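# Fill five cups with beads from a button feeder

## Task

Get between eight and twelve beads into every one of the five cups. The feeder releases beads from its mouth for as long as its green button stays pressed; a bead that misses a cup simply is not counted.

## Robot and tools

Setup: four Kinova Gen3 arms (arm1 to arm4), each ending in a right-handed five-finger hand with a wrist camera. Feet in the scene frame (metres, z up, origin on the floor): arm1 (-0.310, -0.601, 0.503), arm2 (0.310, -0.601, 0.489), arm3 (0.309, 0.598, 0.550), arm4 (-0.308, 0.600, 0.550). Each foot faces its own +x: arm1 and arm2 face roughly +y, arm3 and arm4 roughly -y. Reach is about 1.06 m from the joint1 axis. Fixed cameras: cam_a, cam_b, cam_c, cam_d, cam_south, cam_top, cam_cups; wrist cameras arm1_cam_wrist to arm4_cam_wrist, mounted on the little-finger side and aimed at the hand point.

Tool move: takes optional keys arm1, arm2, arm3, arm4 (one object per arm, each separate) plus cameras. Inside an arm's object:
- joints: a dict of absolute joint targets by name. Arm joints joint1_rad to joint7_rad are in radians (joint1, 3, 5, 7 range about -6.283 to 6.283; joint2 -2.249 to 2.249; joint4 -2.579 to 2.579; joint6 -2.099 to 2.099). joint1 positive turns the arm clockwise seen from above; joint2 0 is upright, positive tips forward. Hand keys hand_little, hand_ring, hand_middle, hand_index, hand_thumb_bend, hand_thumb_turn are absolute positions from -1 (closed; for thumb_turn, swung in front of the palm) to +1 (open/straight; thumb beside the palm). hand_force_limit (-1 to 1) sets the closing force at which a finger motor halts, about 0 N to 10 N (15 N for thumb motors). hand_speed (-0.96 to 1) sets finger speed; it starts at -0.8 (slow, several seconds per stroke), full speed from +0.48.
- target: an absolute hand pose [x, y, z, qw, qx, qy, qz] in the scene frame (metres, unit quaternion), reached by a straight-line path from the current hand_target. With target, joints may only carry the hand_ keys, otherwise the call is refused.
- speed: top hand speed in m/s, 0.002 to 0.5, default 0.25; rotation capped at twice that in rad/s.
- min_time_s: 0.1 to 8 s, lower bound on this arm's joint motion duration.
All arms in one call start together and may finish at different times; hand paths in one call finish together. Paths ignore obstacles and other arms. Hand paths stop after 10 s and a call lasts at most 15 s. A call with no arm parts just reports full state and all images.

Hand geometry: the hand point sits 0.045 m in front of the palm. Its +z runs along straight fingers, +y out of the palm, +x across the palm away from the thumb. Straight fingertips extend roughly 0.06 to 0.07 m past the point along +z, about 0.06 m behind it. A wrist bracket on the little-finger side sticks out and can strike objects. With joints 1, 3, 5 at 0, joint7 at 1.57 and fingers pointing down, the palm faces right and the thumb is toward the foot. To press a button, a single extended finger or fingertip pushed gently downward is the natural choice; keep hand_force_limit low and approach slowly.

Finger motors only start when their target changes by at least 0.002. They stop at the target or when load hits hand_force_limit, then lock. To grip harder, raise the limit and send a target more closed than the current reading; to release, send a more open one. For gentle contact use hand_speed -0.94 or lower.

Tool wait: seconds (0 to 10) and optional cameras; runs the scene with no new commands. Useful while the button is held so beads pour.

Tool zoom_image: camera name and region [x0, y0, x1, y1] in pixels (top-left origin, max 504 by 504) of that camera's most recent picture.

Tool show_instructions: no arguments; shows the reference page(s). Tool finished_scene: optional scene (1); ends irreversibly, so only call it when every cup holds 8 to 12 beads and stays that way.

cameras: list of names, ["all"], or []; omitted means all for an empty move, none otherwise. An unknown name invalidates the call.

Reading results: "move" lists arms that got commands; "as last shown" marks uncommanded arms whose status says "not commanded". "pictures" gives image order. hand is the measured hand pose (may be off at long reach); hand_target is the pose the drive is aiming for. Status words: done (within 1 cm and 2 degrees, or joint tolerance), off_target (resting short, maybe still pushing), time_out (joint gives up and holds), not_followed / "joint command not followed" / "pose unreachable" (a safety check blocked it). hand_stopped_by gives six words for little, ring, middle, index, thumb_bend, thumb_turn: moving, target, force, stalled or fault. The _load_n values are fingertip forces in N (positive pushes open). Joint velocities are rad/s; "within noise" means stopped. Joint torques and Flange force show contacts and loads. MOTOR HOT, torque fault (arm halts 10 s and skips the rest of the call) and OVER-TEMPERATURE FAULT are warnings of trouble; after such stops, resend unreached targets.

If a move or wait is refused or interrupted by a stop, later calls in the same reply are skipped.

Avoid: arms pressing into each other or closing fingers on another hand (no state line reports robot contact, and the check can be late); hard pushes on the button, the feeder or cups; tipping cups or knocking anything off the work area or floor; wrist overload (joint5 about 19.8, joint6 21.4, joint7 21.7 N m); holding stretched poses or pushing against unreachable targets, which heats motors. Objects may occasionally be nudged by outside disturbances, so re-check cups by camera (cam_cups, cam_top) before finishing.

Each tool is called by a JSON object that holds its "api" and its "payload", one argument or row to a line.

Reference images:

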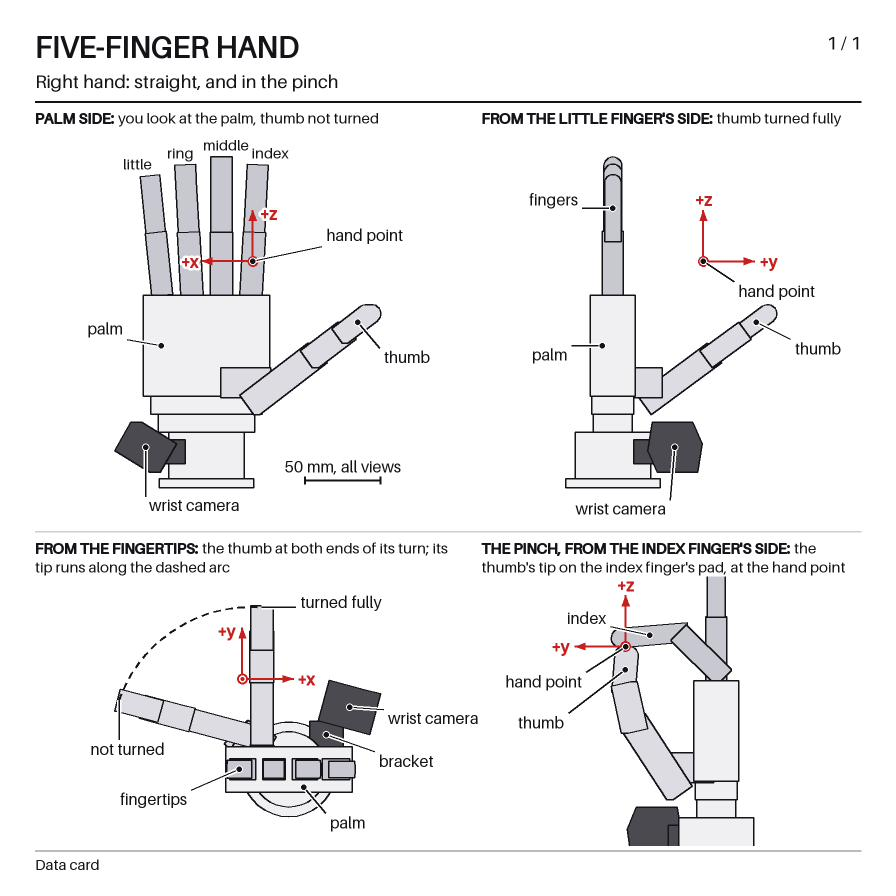

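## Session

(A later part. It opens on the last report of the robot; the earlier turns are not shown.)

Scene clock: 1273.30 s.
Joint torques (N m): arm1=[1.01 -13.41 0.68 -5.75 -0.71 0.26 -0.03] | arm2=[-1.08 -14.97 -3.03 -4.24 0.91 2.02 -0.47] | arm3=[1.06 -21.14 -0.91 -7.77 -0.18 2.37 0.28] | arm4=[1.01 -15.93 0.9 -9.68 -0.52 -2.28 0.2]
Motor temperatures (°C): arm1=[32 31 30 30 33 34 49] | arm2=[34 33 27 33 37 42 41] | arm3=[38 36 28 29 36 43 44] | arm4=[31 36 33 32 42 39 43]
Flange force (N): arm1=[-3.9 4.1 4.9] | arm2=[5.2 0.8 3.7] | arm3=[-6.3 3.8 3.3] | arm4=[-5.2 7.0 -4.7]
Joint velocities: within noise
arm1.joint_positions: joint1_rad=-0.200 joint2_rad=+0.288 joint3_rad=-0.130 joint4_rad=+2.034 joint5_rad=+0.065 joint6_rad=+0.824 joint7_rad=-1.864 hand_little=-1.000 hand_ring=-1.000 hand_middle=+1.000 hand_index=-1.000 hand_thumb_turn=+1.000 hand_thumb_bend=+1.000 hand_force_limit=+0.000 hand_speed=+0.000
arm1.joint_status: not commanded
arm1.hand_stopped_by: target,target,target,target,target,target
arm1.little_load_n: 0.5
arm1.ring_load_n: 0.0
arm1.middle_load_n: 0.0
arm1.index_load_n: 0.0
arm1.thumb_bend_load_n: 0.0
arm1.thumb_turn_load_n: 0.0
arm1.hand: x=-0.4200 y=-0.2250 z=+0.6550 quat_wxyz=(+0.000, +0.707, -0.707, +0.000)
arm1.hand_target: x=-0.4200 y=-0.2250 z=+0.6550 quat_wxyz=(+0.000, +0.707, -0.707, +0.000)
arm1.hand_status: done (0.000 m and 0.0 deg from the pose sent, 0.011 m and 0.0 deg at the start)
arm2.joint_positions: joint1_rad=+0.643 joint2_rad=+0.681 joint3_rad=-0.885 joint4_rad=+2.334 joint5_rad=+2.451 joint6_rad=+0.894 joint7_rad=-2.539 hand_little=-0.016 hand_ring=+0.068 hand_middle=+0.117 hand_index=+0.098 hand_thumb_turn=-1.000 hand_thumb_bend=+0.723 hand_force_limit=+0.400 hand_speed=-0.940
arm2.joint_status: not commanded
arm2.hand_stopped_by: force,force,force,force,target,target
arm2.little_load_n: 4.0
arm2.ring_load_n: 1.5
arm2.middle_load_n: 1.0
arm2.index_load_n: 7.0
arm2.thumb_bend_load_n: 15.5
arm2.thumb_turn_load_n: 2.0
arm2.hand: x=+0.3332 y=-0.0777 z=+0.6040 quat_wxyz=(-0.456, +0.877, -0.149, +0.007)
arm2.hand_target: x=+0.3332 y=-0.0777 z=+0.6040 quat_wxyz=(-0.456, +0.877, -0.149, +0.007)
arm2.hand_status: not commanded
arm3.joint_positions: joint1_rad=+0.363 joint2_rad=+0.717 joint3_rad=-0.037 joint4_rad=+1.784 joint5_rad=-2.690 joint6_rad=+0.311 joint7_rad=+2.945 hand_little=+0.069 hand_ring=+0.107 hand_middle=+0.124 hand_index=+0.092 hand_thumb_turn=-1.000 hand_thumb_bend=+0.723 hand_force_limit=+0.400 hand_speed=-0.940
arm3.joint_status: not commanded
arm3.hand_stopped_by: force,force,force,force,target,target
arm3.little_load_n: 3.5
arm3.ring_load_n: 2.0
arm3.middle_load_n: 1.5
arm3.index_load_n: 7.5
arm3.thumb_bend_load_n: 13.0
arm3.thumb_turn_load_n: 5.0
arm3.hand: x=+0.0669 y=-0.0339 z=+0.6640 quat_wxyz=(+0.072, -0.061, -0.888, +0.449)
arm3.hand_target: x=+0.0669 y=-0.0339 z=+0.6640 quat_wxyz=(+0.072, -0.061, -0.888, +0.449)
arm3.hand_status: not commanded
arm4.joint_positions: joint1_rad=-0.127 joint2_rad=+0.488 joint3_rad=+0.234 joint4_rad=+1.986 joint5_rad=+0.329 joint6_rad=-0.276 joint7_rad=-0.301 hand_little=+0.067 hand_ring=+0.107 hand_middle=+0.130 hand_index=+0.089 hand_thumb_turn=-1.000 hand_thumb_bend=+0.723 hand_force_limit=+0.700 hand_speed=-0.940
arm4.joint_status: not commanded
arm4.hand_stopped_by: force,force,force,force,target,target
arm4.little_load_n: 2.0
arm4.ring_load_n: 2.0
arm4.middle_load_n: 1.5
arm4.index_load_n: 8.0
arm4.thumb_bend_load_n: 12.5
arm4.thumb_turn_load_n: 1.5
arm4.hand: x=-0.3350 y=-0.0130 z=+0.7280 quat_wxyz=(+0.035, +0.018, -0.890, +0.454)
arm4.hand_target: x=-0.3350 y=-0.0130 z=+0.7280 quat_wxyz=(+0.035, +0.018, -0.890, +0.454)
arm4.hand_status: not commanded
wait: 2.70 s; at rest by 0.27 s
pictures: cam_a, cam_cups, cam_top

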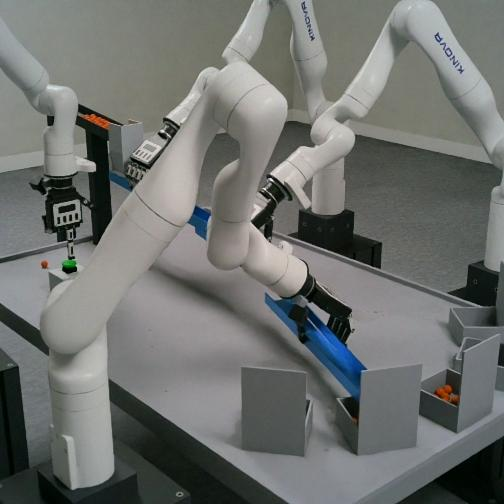

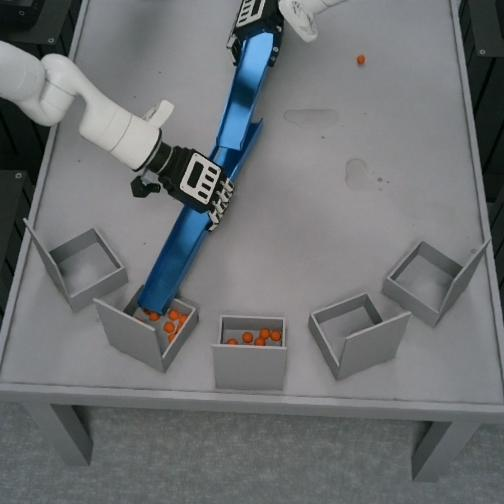

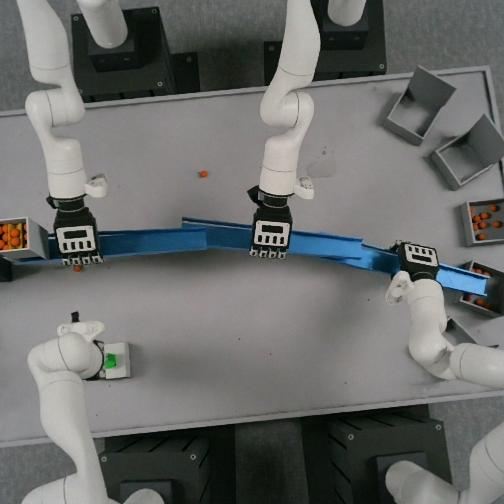

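{"api": "move", "payload": {
  "arm2": {"target": [0.2657, -0.1157, 0.604, -0.44672, 0.83279, -0.31320, 0.09380], "speed": 0.08},
  "arm3": {"target": [0.0600, -0.0556, 0.664, -0.11093, 0.13824, 0.87978, -0.44112], "speed": 0.08},
  "cameras": ["cam_a", "cam_top", "cam_cups", "cam_b", "cam_south"]
}}

{"api": "zoom_image", "payload": {
  "camera": "cam_cups",
  "region": [10, 180, 250, 400]
}}

{"api": "zoom_image", "payload": {
  "camera": "cam_cups",
  "region": [90, 0, 340, 250]
}}

{"api": "zoom_image", "payload": {
  "camera": "cam_top",
  "region": [404, 190, 504, 330]
}}

Scene clock: 1295.37 s.
Joint torques (N m): arm1=[1 -13.41 0.63 -5.71 -0.67 0.29 -0.08] | arm2=[-1.06 -15.41 -1.88 -3.06 0.84 2.44 -0.47] | arm3=[0.98 -21.43 1.23 -7.88 -0.18 2.41 0.27] | arm4=[1.03 -15.89 1.04 -9.58 -0.52 -2.28 0.24]
Motor temperatures (°C): arm1=[32 32 30 30 33 34 49] | arm2=[34 33 27 33 37 42 41] | arm3=[38 36 28 29 36 43 44] | arm4=[31 36 33 32 42 39 43]
Flange force (N): arm1=[-4.0 3.9 5.0] | arm2=[0.2 -1.5 5.4] | arm3=[-5.8 3.2 1.6] | arm4=[-4.7 6.4 -4.6]
move: arm2 done; arm3 done
Joint velocities: within noise
arm1, arm4: as last shown
arm1.little_load_n: 0.0
arm1.index_load_n: 0.5
arm2.joint_positions: joint1_rad=+0.134 joint2_rad=+0.703 joint3_rad=-0.917 joint4_rad=+2.304 joint5_rad=+1.798 joint6_rad=+1.363 joint7_rad=-2.763 hand_little=-0.016 hand_ring=+0.068 hand_middle=+0.117 hand_index=+0.098 hand_thumb_turn=-1.000 hand_thumb_bend=+0.723 hand_force_limit=+0.400 hand_speed=-0.940
arm2.joint_status: not commanded
arm2.hand_stopped_by: force,force,force,force,target,target
arm2.little_load_n: 4.0
arm2.ring_load_n: 1.5
arm2.middle_load_n: 1.0
arm2.index_load_n: 7.0
arm2.thumb_bend_load_n: 16.0
arm2.thumb_turn_load_n: 2.0
arm2.hand: x=+0.2657 y=-0.1157 z=+0.6040 quat_wxyz=(-0.447, +0.833, -0.313, +0.094)
arm2.hand_target: x=+0.2657 y=-0.1157 z=+0.6040 quat_wxyz=(-0.447, +0.833, -0.313, +0.094)
arm2.hand_status: done (0.000 m and 0.0 deg from the pose sent, 0.077 m and 21.9 deg at the start)
arm3.joint_positions: joint1_rad=+0.114 joint2_rad=+0.750 joint3_rad=+0.215 joint4_rad=+1.743 joint5_rad=-2.980 joint6_rad=+0.277 joint7_rad=+2.944 hand_little=+0.069 hand_ring=+0.107 hand_middle=+0.124 hand_index=+0.092 hand_thumb_turn=-1.000 hand_thumb_bend=+0.723 hand_force_limit=+0.400 hand_speed=-0.940
arm3.joint_status: not commanded
arm3.hand_stopped_by: force,force,force,force,target,target
arm3.little_load_n: 3.5
arm3.ring_load_n: 2.0
arm3.middle_load_n: 1.0
arm3.index_load_n: 7.5
arm3.thumb_bend_load_n: 13.0
arm3.thumb_turn_load_n: 5.0
arm3.hand: x=+0.0600 y=-0.0556 z=+0.6640 quat_wxyz=(+0.111, -0.138, -0.880, +0.441)
arm3.hand_target: x=+0.0600 y=-0.0556 z=+0.6640 quat_wxyz=(+0.111, -0.138, -0.880, +0.441)
arm3.hand_status: done (0.000 m and 0.0 deg from the pose sent, 0.023 m and 10.0 deg at the start)
arm4.ring_load_n: 1.5
arm4.thumb_turn_load_n: 1.0
pictures: cam_a, cam_b, cam_cups, cam_south, cam_top

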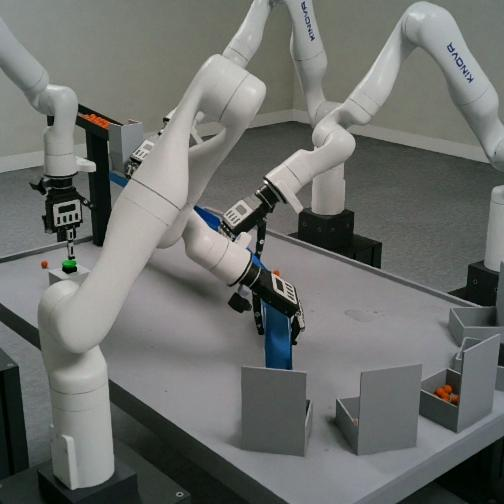

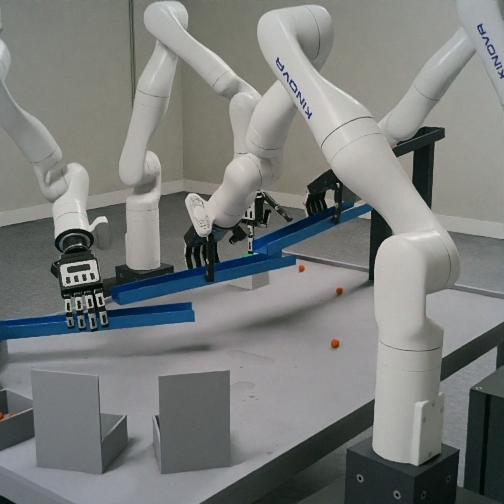

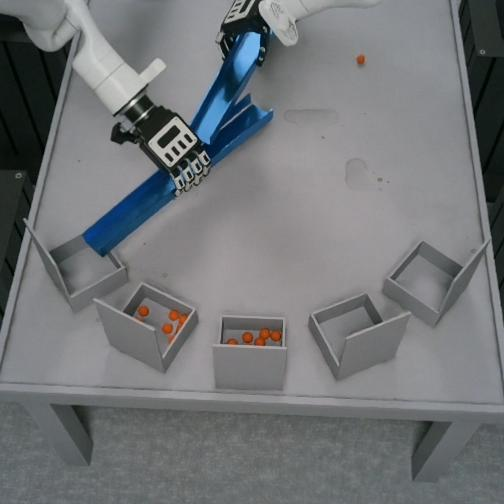

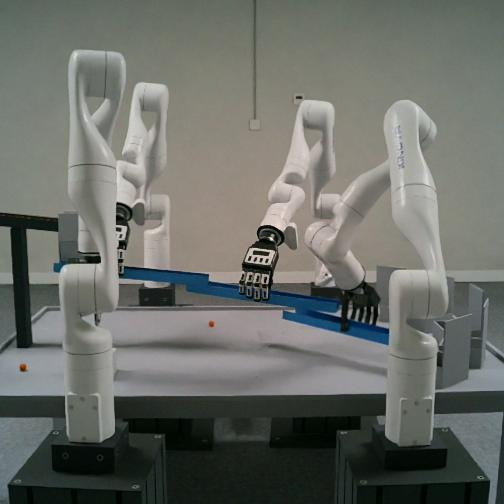

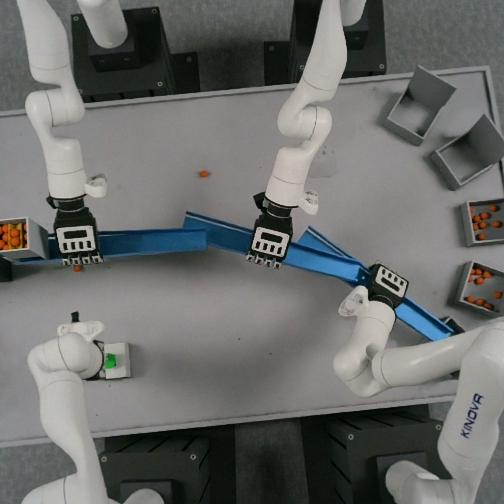

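Scaled by 2.100.

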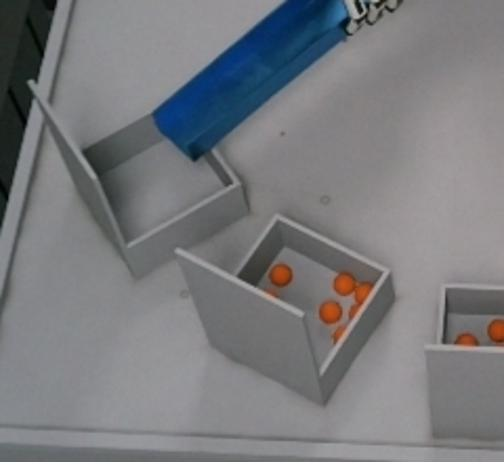

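Scaled by 2.016.

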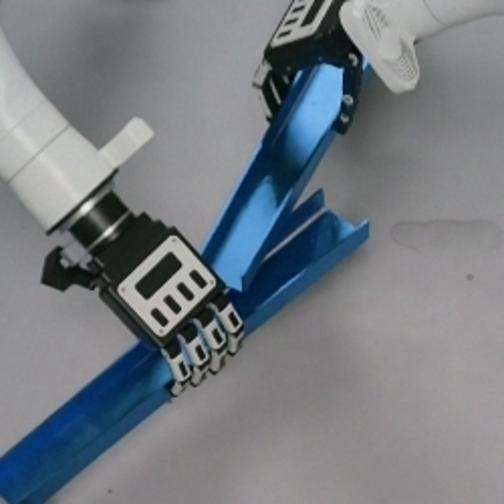

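Scaled by 3.600.

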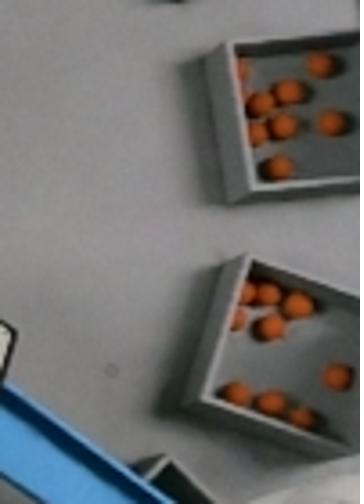

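{"api": "move", "payload": {
  "arm2": {"target": [0.2877, -0.1270, 0.604, -0.44672, 0.83279, -0.31320, 0.09380], "speed": 0.05},
  "cameras": ["arm2_cam_wrist", "cam_top", "cam_cups", "cam_b"]
}}

{"api": "zoom_image", "payload": {
  "camera": "cam_cups",
  "region": [10, 180, 250, 400]
}}

{"api": "zoom_image", "payload": {
  "camera": "cam_cups",
  "region": [90, 0, 340, 250]
}}

{"api": "zoom_image", "payload": {
  "camera": "cam_top",
  "region": [180, 180, 504, 380]
}}

Scene clock: 1306.70 s.
Joint torques (N m): arm1=[0.98 -13.38 0.62 -5.86 -0.69 0.24 0] | arm2=[-1.08 -14.85 -1.72 -2.9 0.81 2.41 -0.48] | arm3=[1.04 -21.43 1.28 -8.01 -0.19 2.36 0.36] | arm4=[1.07 -15.91 0.94 -9.56 -0.52 -2.24 0.19]
Motor temperatures (°C): arm1=[32 32 30 30 33 34 49] | arm2=[34 32 27 33 37 42 41] | arm3=[38 36 28 29 36 43 44] | arm4=[31 36 33 32 42 39 43]
Flange force (N): arm1=[-3.5 4.0 5.0] | arm2=[0.5 -1.8 5.5] | arm3=[-5.9 3.7 1.3] | arm4=[-5.3 6.8 -4.5]
move: arm2 done
Joint velocities: within noise
arm1, arm3, arm4: as last shown
arm1.index_load_n: 0.0
arm2.joint_positions: joint1_rad=+0.187 joint2_rad=+0.681 joint3_rad=-0.917 joint4_rad=+2.364 joint5_rad=+1.834 joint6_rad=+1.341 joint7_rad=-2.790 hand_little=-0.016 hand_ring=+0.068 hand_middle=+0.117 hand_index=+0.098 hand_thumb_turn=-1.000 hand_thumb_bend=+0.723 hand_force_limit=+0.400 hand_speed=-0.940
arm2.joint_status: not commanded
arm2.hand_stopped_by: force,force,force,force,target,target
arm2.little_load_n: 4.0
arm2.ring_load_n: 1.5
arm2.middle_load_n: 1.0
arm2.index_load_n: 7.0
arm2.thumb_bend_load_n: 16.0
arm2.thumb_turn_load_n: 2.0
arm2.hand: x=+0.2877 y=-0.1270 z=+0.6040 quat_wxyz=(-0.447, +0.833, -0.313, +0.094)
arm2.hand_target: x=+0.2877 y=-0.1270 z=+0.6040 quat_wxyz=(-0.447, +0.833, -0.313, +0.094)
arm2.hand_status: done (0.000 m and 0.0 deg from the pose sent, 0.025 m and 0.0 deg at the start)
arm3.middle_load_n: 1.5
arm4.index_load_n: 8.5
arm4.thumb_bend_load_n: 13.0
arm4.thumb_turn_load_n: 1.5
pictures: arm2_cam_wrist, cam_b, cam_cups, cam_top
arm2_cam_wrist: T_world_to_cam=[[-0.2173, -0.54286, -0.81122, 0.48239], [-0.97462, 0.07482, 0.211, 0.16552], [-0.05385, 0.83648, -0.54534, 0.56554]] pos_world=[0.2966, -0.22358, 0.66481]

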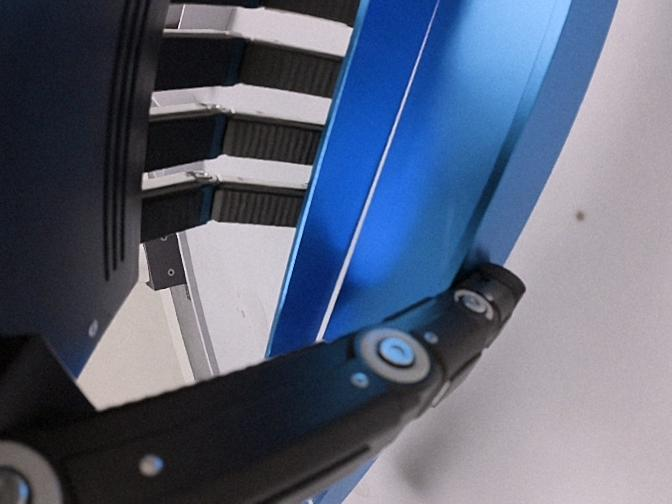

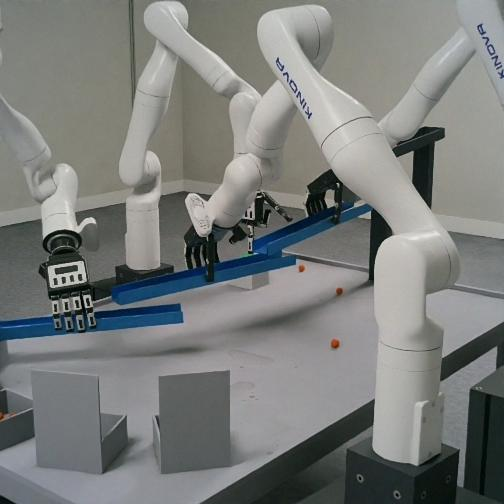

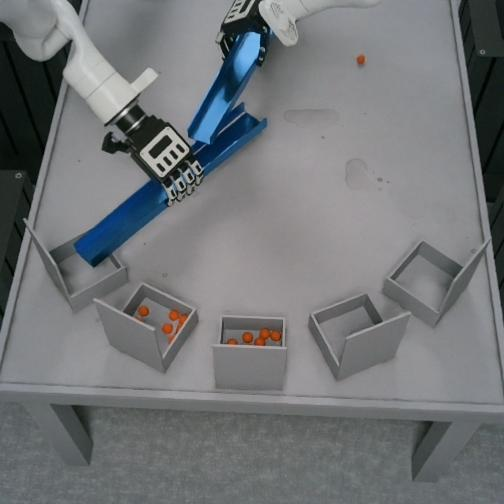

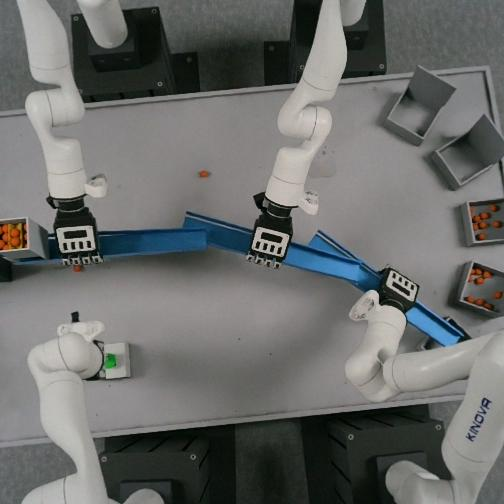

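Scaled by 2.100.

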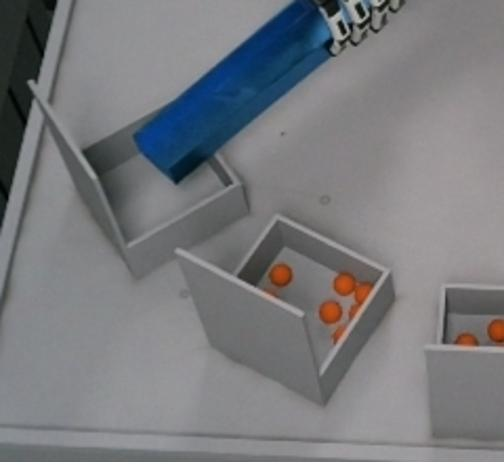

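Scaled by 2.016.

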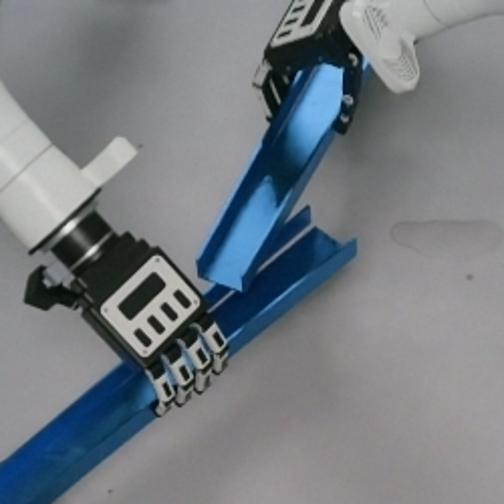

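Scaled by 1.556.

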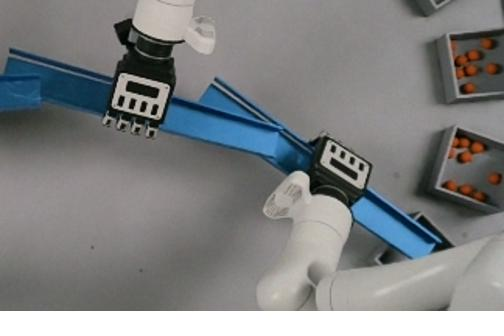

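{"api": "move", "payload": {
  "arm1": {"target": [-0.420, -0.225, 0.644, 0, 0.70711, -0.70711, 0], "speed": 0.1}
}}

{"api": "wait", "payload": {
  "seconds": 1.7
}}

{"api": "move", "payload": {
  "arm1": {"target": [-0.420, -0.225, 0.655, 0, 0.70711, -0.70711, 0], "speed": 0.1},
  "cameras": ["cam_top"]
}}

{"api": "wait", "payload": {
  "seconds": 0.7,
  "cameras": ["cam_top", "cam_cups"]
}}

{"api": "wait", "payload": {
  "seconds": 2,
  "cameras": ["cam_top", "cam_cups"]
}}

{"api": "zoom_image", "payload": {
  "camera": "cam_cups",
  "region": [10, 180, 250, 400]
}}

{"api": "zoom_image", "payload": {
  "camera": "cam_top",
  "region": [0, 180, 240, 300]
}}

Scene clock: 1315.77 s.
Joint torques (N m): arm1=[0.56 -6.4 0.16 -2.65 -0.99 -0.88 0.07] | arm2=[-1.03 -14.81 -1.72 -2.92 0.76 2.41 -0.5] | arm3=[0.97 -21.49 1.32 -7.98 -0.18 2.36 0.31] | arm4=[1 -15.94 0.9 -9.63 -0.51 -2.26 0.24]
Motor temperatures (°C): arm1=[32 32 30 30 33 34 49] | arm2=[34 33 27 33 37 42 41] | arm3=[38 36 28 29 36 43 44] | arm4=[31 36 33 32 42 39 43]
Flange force (N): arm1=[-0.3 2.2 -16.5] | arm2=[0.6 -1.8 5.4] | arm3=[-5.6 3.6 1.6] | arm4=[-5.1 6.9 -4.6]
move: arm1 done
Joint velocities: within noise
arm1.joint_positions: joint1_rad=-0.201 joint2_rad=+0.309 joint3_rad=-0.129 joint4_rad=+2.051 joint5_rad=+0.071 joint6_rad=+0.787 joint7_rad=-1.869 hand_little=-1.000 hand_ring=-1.000 hand_middle=+1.000 hand_index=-1.000 hand_thumb_turn=+1.000 hand_thumb_bend=+1.000 hand_force_limit=+0.000 hand_speed=+0.000
arm1.joint_status: not commanded
arm1.hand_stopped_by: target,target,target,target,target,target
arm1.little_load_n: 0.0
arm1.ring_load_n: 0.0
arm1.middle_load_n: 0.0
arm1.index_load_n: 0.0
arm1.thumb_bend_load_n: 0.0
arm1.thumb_turn_load_n: 0.0
arm1.hand: x=-0.4200 y=-0.2250 z=+0.6440 quat_wxyz=(+0.000, +0.707, -0.707, +0.000)
arm1.hand_target: x=-0.4200 y=-0.2250 z=+0.6440 quat_wxyz=(+0.000, +0.707, -0.707, +0.000)
arm1.hand_status: done (0.000 m and 0.0 deg from the pose sent, 0.011 m and 0.0 deg at the start)
arm2, arm3, arm4: as last shown
arm2.index_load_n: 7.5
arm3.thumb_bend_load_n: 13.5
arm4.index_load_n: 8.0
arm4.thumb_bend_load_n: 12.5
pictures: none

Scene clock: 1317.47 s.
Joint torques (N m): arm1=[0.65 -6.39 0.2 -2.58 -1.02 -0.85 0] | arm2=[-1.06 -14.8 -1.77 -2.92 0.78 2.46 -0.47] | arm3=[1.02 -21.5 1.28 -7.91 -0.19 2.36 0.3] | arm4=[1.13 -15.78 0.99 -9.59 -0.49 -2.28 0.26]
Motor temperatures (°C): arm1=[32 32 30 30 33 34 49] | arm2=[34 33 27 33 37 42 41] | arm3=[38 36 28 29 36 43 44] | arm4=[31 36 33 32 42 39 43]
Flange force (N): arm1=[-0.5 2.3 -16.5] | arm2=[0.7 -1.9 5.5] | arm3=[-5.9 3.5 1.7] | arm4=[-5.4 6.5 -4.9]
Joint velocities: within noise
arm1.joint_positions: joint1_rad=-0.201 joint2_rad=+0.309 joint3_rad=-0.129 joint4_rad=+2.051 joint5_rad=+0.071 joint6_rad=+0.787 joint7_rad=-1.869 hand_little=-1.000 hand_ring=-1.000 hand_middle=+1.000 hand_index=-1.000 hand_thumb_turn=+1.000 hand_thumb_bend=+1.000 hand_force_limit=+0.000 hand_speed=+0.000
arm1.joint_status: not commanded
arm1.hand_stopped_by: target,target,target,target,target,target
arm1.little_load_n: 0.0
arm1.ring_load_n: 0.0
arm1.middle_load_n: 0.0
arm1.index_load_n: 0.0
arm1.thumb_bend_load_n: 0.0
arm1.thumb_turn_load_n: 0.0
arm1.hand: x=-0.4200 y=-0.2250 z=+0.6440 quat_wxyz=(+0.000, +0.707, -0.707, +0.000)
arm1.hand_target: x=-0.4200 y=-0.2250 z=+0.6440 quat_wxyz=(+0.000, +0.707, -0.707, +0.000)
arm1.hand_status: done (0.000 m and 0.0 deg from the pose sent, 0.011 m and 0.0 deg at the start)
arm2.joint_positions: joint1_rad=+0.187 joint2_rad=+0.681 joint3_rad=-0.917 joint4_rad=+2.364 joint5_rad=+1.834 joint6_rad=+1.341 joint7_rad=-2.790 hand_little=-0.016 hand_ring=+0.068 hand_middle=+0.117 hand_index=+0.098 hand_thumb_turn=-1.000 hand_thumb_bend=+0.723 hand_force_limit=+0.400 hand_speed=-0.940
arm2.joint_status: not commanded
arm2.hand_stopped_by: force,force,force,force,target,target
arm2.little_load_n: 4.0
arm2.ring_load_n: 1.5
arm2.middle_load_n: 1.0
arm2.index_load_n: 7.0
arm2.thumb_bend_load_n: 15.5
arm2.thumb_turn_load_n: 2.0
arm2.hand: x=+0.2877 y=-0.1270 z=+0.6040 quat_wxyz=(-0.447, +0.833, -0.313, +0.094)
arm2.hand_target: x=+0.2877 y=-0.1270 z=+0.6040 quat_wxyz=(-0.447, +0.833, -0.313, +0.094)
arm2.hand_status: not commanded
arm3.joint_positions: joint1_rad=+0.114 joint2_rad=+0.750 joint3_rad=+0.215 joint4_rad=+1.743 joint5_rad=-2.980 joint6_rad=+0.277 joint7_rad=+2.944 hand_little=+0.069 hand_ring=+0.107 hand_middle=+0.124 hand_index=+0.092 hand_thumb_turn=-1.000 hand_thumb_bend=+0.723 hand_force_limit=+0.400 hand_speed=-0.940
arm3.joint_status: not commanded
arm3.hand_stopped_by: force,force,force,force,target,target
arm3.little_load_n: 3.5
arm3.ring_load_n: 2.0
arm3.middle_load_n: 1.5
arm3.index_load_n: 7.5
arm3.thumb_bend_load_n: 13.5
arm3.thumb_turn_load_n: 5.0
arm3.hand: x=+0.0600 y=-0.0556 z=+0.6640 quat_wxyz=(+0.111, -0.138, -0.880, +0.441)
arm3.hand_target: x=+0.0600 y=-0.0556 z=+0.6640 quat_wxyz=(+0.111, -0.138, -0.880, +0.441)
arm3.hand_status: not commanded
arm4.joint_positions: joint1_rad=-0.127 joint2_rad=+0.488 joint3_rad=+0.234 joint4_rad=+1.986 joint5_rad=+0.329 joint6_rad=-0.276 joint7_rad=-0.301 hand_little=+0.067 hand_ring=+0.107 hand_middle=+0.130 hand_index=+0.089 hand_thumb_turn=-1.000 hand_thumb_bend=+0.723 hand_force_limit=+0.700 hand_speed=-0.940
arm4.joint_status: not commanded
arm4.hand_stopped_by: force,force,force,force,target,target
arm4.little_load_n: 2.0
arm4.ring_load_n: 1.5
arm4.middle_load_n: 1.5
arm4.index_load_n: 8.0
arm4.thumb_bend_load_n: 12.5
arm4.thumb_turn_load_n: 1.5
arm4.hand: x=-0.3350 y=-0.0130 z=+0.7280 quat_wxyz=(+0.035, +0.018, -0.890, +0.454)
arm4.hand_target: x=-0.3350 y=-0.0130 z=+0.7280 quat_wxyz=(+0.035, +0.018, -0.890, +0.454)
arm4.hand_status: not commanded
wait: 1.70 s; at rest by 0.27 s
pictures: none

Scene clock: 1318.43 s.
Joint torques (N m): arm1=[0.99 -13.4 0.54 -5.79 -0.69 0.28 -0.03] | arm2=[-1.05 -14.8 -1.74 -2.93 0.79 2.44 -0.48] | arm3=[1.03 -21.46 1.22 -7.93 -0.2 2.33 0.29] | arm4=[1.03 -15.94 0.96 -9.66 -0.54 -2.26 0.25]
Motor temperatures (°C): arm1=[32 32 30 30 33 34 49] | arm2=[34 33 27 33 37 42 41] | arm3=[38 36 28 29 36 43 44] | arm4=[31 36 33 32 42 39 43]
Flange force (N): arm1=[-3.7 3.9 5.1] | arm2=[0.7 -1.9 5.4] | arm3=[-6.0 3.6 1.6] | arm4=[-5.0 6.9 -4.6]
move: arm1 done
Joint velocities: within noise
arm1.joint_positions: joint1_rad=-0.200 joint2_rad=+0.288 joint3_rad=-0.130 joint4_rad=+2.034 joint5_rad=+0.065 joint6_rad=+0.824 joint7_rad=-1.864 hand_little=-1.000 hand_ring=-1.000 hand_middle=+1.000 hand_index=-1.000 hand_thumb_turn=+1.000 hand_thumb_bend=+1.000 hand_force_limit=+0.000 hand_speed=+0.000
arm1.joint_status: not commanded
arm1.hand_stopped_by: target,target,target,target,target,target
arm1.little_load_n: 0.0
arm1.ring_load_n: 0.0
arm1.middle_load_n: 0.0
arm1.index_load_n: 0.0
arm1.thumb_bend_load_n: 0.0
arm1.thumb_turn_load_n: 0.0
arm1.hand: x=-0.4200 y=-0.2250 z=+0.6550 quat_wxyz=(+0.000, +0.707, -0.707, +0.000)
arm1.hand_target: x=-0.4200 y=-0.2250 z=+0.6550 quat_wxyz=(+0.000, +0.707, -0.707, +0.000)
arm1.hand_status: done (0.000 m and 0.0 deg from the pose sent, 0.011 m and 0.0 deg at the start)
arm2, arm3, arm4: as last shown
arm2.thumb_bend_load_n: 16.0
arm3.thumb_bend_load_n: 13.0
arm4.ring_load_n: 2.0

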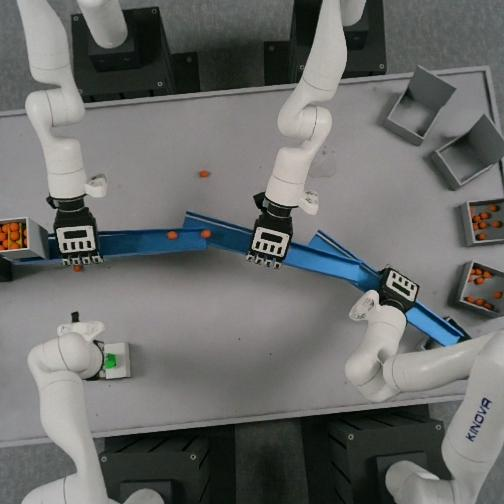

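Scene clock: 1319.13 s.
Joint torques (N m): arm1=[1.12 -13.4 0.71 -5.78 -0.72 0.29 -0.03] | arm2=[-1.11 -14.88 -1.76 -2.93 0.82 2.44 -0.48] | arm3=[0.96 -21.46 1.3 -7.89 -0.19 2.36 0.24] | arm4=[0.98 -15.84 0.87 -9.64 -0.5 -2.28 0.23]
Motor temperatures (°C): arm1=[32 32 30 30 33 34 49] | arm2=[34 33 27 33 37 42 41] | arm3=[38 36 28 29 36 43 44] | arm4=[31 36 33 32 42 39 43]
Flange force (N): arm1=[-3.7 4.3 5.1] | arm2=[0.7 -1.8 5.6] | arm3=[-5.6 3.3 1.7] | arm4=[-5.1 6.8 -4.9]
Joint velocities: arm1=[within noise] | arm2=[-0.001 -0.001 -0.005 0.001 0 0 0] | arm3=[within noise] | arm4=[within noise]
arm1.joint_positions: joint1_rad=-0.200 joint2_rad=+0.288 joint3_rad=-0.130 joint4_rad=+2.034 joint5_rad=+0.065 joint6_rad=+0.824 joint7_rad=-1.864 hand_little=-1.000 hand_ring=-1.000 hand_middle=+1.000 hand_index=-1.000 hand_thumb_turn=+1.000 hand_thumb_bend=+1.000 hand_force_limit=+0.000 hand_speed=+0.000
arm1.joint_status: not commanded
arm1.hand_stopped_by: target,target,target,target,target,target
arm1.little_load_n: 0.5
arm1.ring_load_n: 0.0
arm1.middle_load_n: 0.0
arm1.index_load_n: 0.0
arm1.thumb_bend_load_n: 0.0
arm1.thumb_turn_load_n: 0.0
arm1.hand: x=-0.4200 y=-0.2250 z=+0.6550 quat_wxyz=(+0.000, +0.707, -0.707, +0.000)
arm1.hand_target: x=-0.4200 y=-0.2250 z=+0.6550 quat_wxyz=(+0.000, +0.707, -0.707, +0.000)
arm1.hand_status: done (0.000 m and 0.0 deg from the pose sent, 0.011 m and 0.0 deg at the start)
arm2.joint_positions: joint1_rad=+0.188 joint2_rad=+0.681 joint3_rad=-0.917 joint4_rad=+2.364 joint5_rad=+1.834 joint6_rad=+1.341 joint7_rad=-2.790 hand_little=-0.016 hand_ring=+0.068 hand_middle=+0.117 hand_index=+0.098 hand_thumb_turn=-1.000 hand_thumb_bend=+0.723 hand_force_limit=+0.400 hand_speed=-0.940
arm2.joint_status: not commanded
arm2.hand_stopped_by: force,force,force,force,target,target
arm2.little_load_n: 4.0
arm2.ring_load_n: 1.5
arm2.middle_load_n: 1.0
arm2.index_load_n: 7.5
arm2.thumb_bend_load_n: 16.0
arm2.thumb_turn_load_n: 2.0
arm2.hand: x=+0.2877 y=-0.1270 z=+0.6040 quat_wxyz=(-0.447, +0.833, -0.313, +0.094)
arm2.hand_target: x=+0.2877 y=-0.1270 z=+0.6040 quat_wxyz=(-0.447, +0.833, -0.313, +0.094)
arm2.hand_status: not commanded
arm3.joint_positions: joint1_rad=+0.114 joint2_rad=+0.750 joint3_rad=+0.215 joint4_rad=+1.743 joint5_rad=-2.980 joint6_rad=+0.277 joint7_rad=+2.944 hand_little=+0.069 hand_ring=+0.107 hand_middle=+0.124 hand_index=+0.092 hand_thumb_turn=-1.000 hand_thumb_bend=+0.723 hand_force_limit=+0.400 hand_speed=-0.940
arm3.joint_status: not commanded
arm3.hand_stopped_by: force,force,force,force,target,target
arm3.little_load_n: 3.5
arm3.ring_load_n: 2.0
arm3.middle_load_n: 1.5
arm3.index_load_n: 7.5
arm3.thumb_bend_load_n: 13.5
arm3.thumb_turn_load_n: 4.5
arm3.hand: x=+0.0600 y=-0.0556 z=+0.6640 quat_wxyz=(+0.111, -0.138, -0.880, +0.441)
arm3.hand_target: x=+0.0600 y=-0.0556 z=+0.6640 quat_wxyz=(+0.111, -0.138, -0.880, +0.441)
arm3.hand_status: not commanded
arm4.joint_positions: joint1_rad=-0.127 joint2_rad=+0.488 joint3_rad=+0.234 joint4_rad=+1.986 joint5_rad=+0.329 joint6_rad=-0.276 joint7_rad=-0.301 hand_little=+0.067 hand_ring=+0.107 hand_middle=+0.130 hand_index=+0.089 hand_thumb_turn=-1.000 hand_thumb_bend=+0.723 hand_force_limit=+0.700 hand_speed=-0.940
arm4.joint_status: not commanded
arm4.hand_stopped_by: force,force,force,force,target,target
arm4.little_load_n: 2.0
arm4.ring_load_n: 1.5
arm4.middle_load_n: 2.0
arm4.index_load_n: 8.0
arm4.thumb_bend_load_n: 12.5
arm4.thumb_turn_load_n: 1.5
arm4.hand: x=-0.3350 y=-0.0130 z=+0.7280 quat_wxyz=(+0.035, +0.018, -0.890, +0.454)
arm4.hand_target: x=-0.3350 y=-0.0130 z=+0.7280 quat_wxyz=(+0.035, +0.018, -0.890, +0.454)
arm4.hand_status: not commanded
wait: 0.70 s; at rest by 0.27 s
pictures: cam_cups, cam_top

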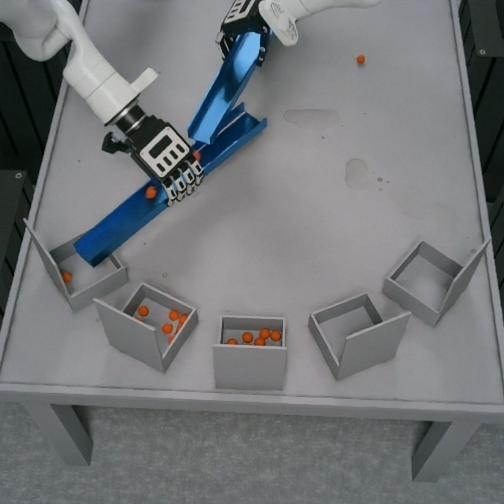

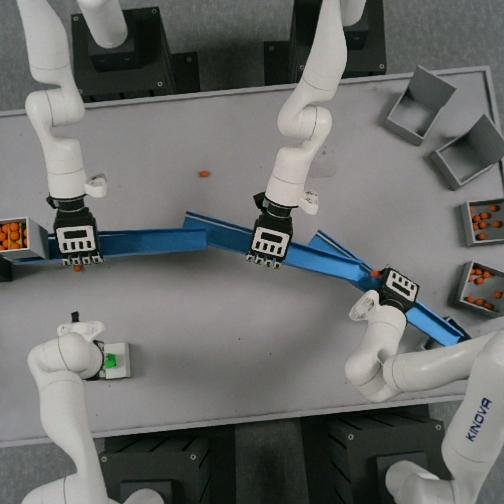

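Scene clock: 1321.13 s.
Joint torques (N m): arm1=[1.04 -13.38 0.63 -5.84 -0.71 0.24 -0.07] | arm2=[-1.08 -14.79 -1.73 -2.87 0.82 2.45 -0.48] | arm3=[1.01 -21.55 1.26 -7.92 -0.2 2.4 0.26] | arm4=[1.05 -15.85 1.01 -9.52 -0.49 -2.23 0.27]
Motor temperatures (°C): arm1=[32 32 30 30 33 34 49] | arm2=[34 33 27 33 37 42 41] | arm3=[38 36 28 29 36 43 44] | arm4=[31 36 33 32 42 39 43]
Flange force (N): arm1=[-3.6 3.9 5.0] | arm2=[0.5 -2.1 5.4] | arm3=[-5.8 3.4 1.8] | arm4=[-5.0 6.4 -4.6]
Joint velocities: within noise
arm1.joint_positions: joint1_rad=-0.200 joint2_rad=+0.288 joint3_rad=-0.130 joint4_rad=+2.034 joint5_rad=+0.065 joint6_rad=+0.824 joint7_rad=-1.864 hand_little=-1.000 hand_ring=-1.000 hand_middle=+1.000 hand_index=-1.000 hand_thumb_turn=+1.000 hand_thumb_bend=+1.000 hand_force_limit=+0.000 hand_speed=+0.000
arm1.joint_status: not commanded
arm1.hand_stopped_by: target,target,target,target,target,target
arm1.little_load_n: 0.0
arm1.ring_load_n: 0.0
arm1.middle_load_n: 0.0
arm1.index_load_n: 0.0
arm1.thumb_bend_load_n: 0.0
arm1.thumb_turn_load_n: 0.0
arm1.hand: x=-0.4200 y=-0.2250 z=+0.6550 quat_wxyz=(+0.000, +0.707, -0.707, +0.000)
arm1.hand_target: x=-0.4200 y=-0.2250 z=+0.6550 quat_wxyz=(+0.000, +0.707, -0.707, +0.000)
arm1.hand_status: done (0.000 m and 0.0 deg from the pose sent, 0.011 m and 0.0 deg at the start)
arm2.joint_positions: joint1_rad=+0.188 joint2_rad=+0.681 joint3_rad=-0.917 joint4_rad=+2.364 joint5_rad=+1.834 joint6_rad=+1.341 joint7_rad=-2.790 hand_little=-0.016 hand_ring=+0.068 hand_middle=+0.117 hand_index=+0.098 hand_thumb_turn=-1.000 hand_thumb_bend=+0.723 hand_force_limit=+0.400 hand_speed=-0.940
arm2.joint_status: not commanded
arm2.hand_stopped_by: force,force,force,force,target,target
arm2.little_load_n: 4.0
arm2.ring_load_n: 1.5
arm2.middle_load_n: 1.0
arm2.index_load_n: 7.0
arm2.thumb_bend_load_n: 16.0
arm2.thumb_turn_load_n: 2.0
arm2.hand: x=+0.2877 y=-0.1270 z=+0.6040 quat_wxyz=(-0.447, +0.833, -0.313, +0.094)
arm2.hand_target: x=+0.2877 y=-0.1270 z=+0.6040 quat_wxyz=(-0.447, +0.833, -0.313, +0.094)
arm2.hand_status: not commanded
arm3.joint_positions: joint1_rad=+0.114 joint2_rad=+0.750 joint3_rad=+0.215 joint4_rad=+1.743 joint5_rad=-2.980 joint6_rad=+0.277 joint7_rad=+2.944 hand_little=+0.069 hand_ring=+0.107 hand_middle=+0.124 hand_index=+0.092 hand_thumb_turn=-1.000 hand_thumb_bend=+0.723 hand_force_limit=+0.400 hand_speed=-0.940
arm3.joint_status: not commanded
arm3.hand_stopped_by: force,force,force,force,target,target
arm3.little_load_n: 3.5
arm3.ring_load_n: 2.0
arm3.middle_load_n: 1.0
arm3.index_load_n: 8.0
arm3.thumb_bend_load_n: 13.0
arm3.thumb_turn_load_n: 5.0
arm3.hand: x=+0.0600 y=-0.0556 z=+0.6640 quat_wxyz=(+0.111, -0.138, -0.880, +0.441)
arm3.hand_target: x=+0.0600 y=-0.0556 z=+0.6640 quat_wxyz=(+0.111, -0.138, -0.880, +0.441)
arm3.hand_status: not commanded
arm4.joint_positions: joint1_rad=-0.127 joint2_rad=+0.488 joint3_rad=+0.234 joint4_rad=+1.986 joint5_rad=+0.329 joint6_rad=-0.276 joint7_rad=-0.301 hand_little=+0.067 hand_ring=+0.107 hand_middle=+0.130 hand_index=+0.089 hand_thumb_turn=-1.000 hand_thumb_bend=+0.723 hand_force_limit=+0.700 hand_speed=-0.940
arm4.joint_status: not commanded
arm4.hand_stopped_by: force,force,force,force,target,target
arm4.little_load_n: 2.0
arm4.ring_load_n: 2.0
arm4.middle_load_n: 1.5
arm4.index_load_n: 8.0
arm4.thumb_bend_load_n: 12.5
arm4.thumb_turn_load_n: 1.0
arm4.hand: x=-0.3350 y=-0.0130 z=+0.7280 quat_wxyz=(+0.035, +0.018, -0.890, +0.454)
arm4.hand_target: x=-0.3350 y=-0.0130 z=+0.7280 quat_wxyz=(+0.035, +0.018, -0.890, +0.454)
arm4.hand_status: not commanded
wait: 2.00 s; at rest by 0.27 s
pictures: cam_cups, cam_top

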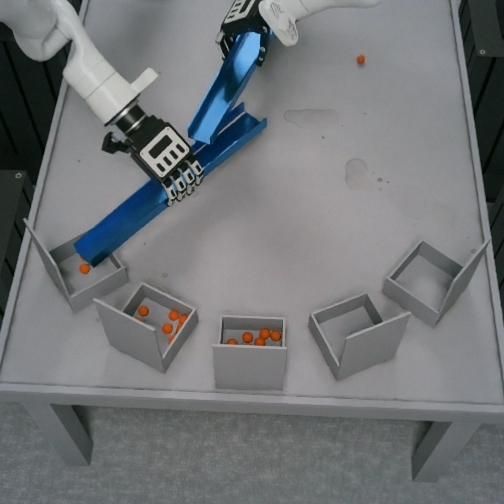

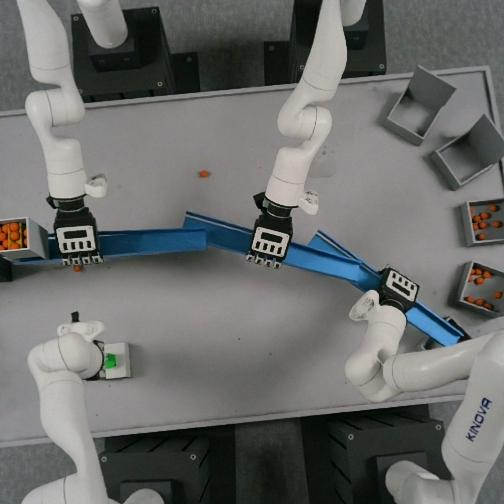

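Scaled by 2.100.

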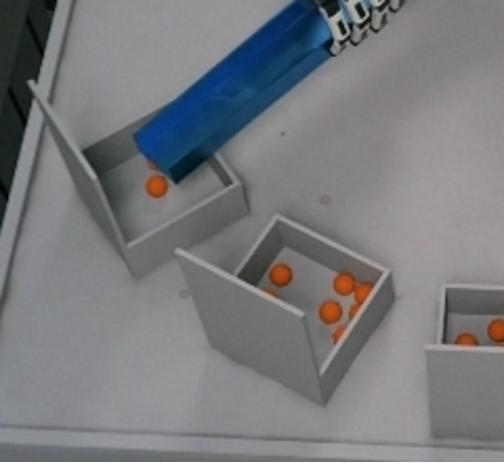

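Scaled by 2.100.

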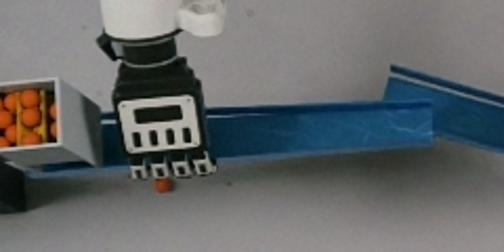

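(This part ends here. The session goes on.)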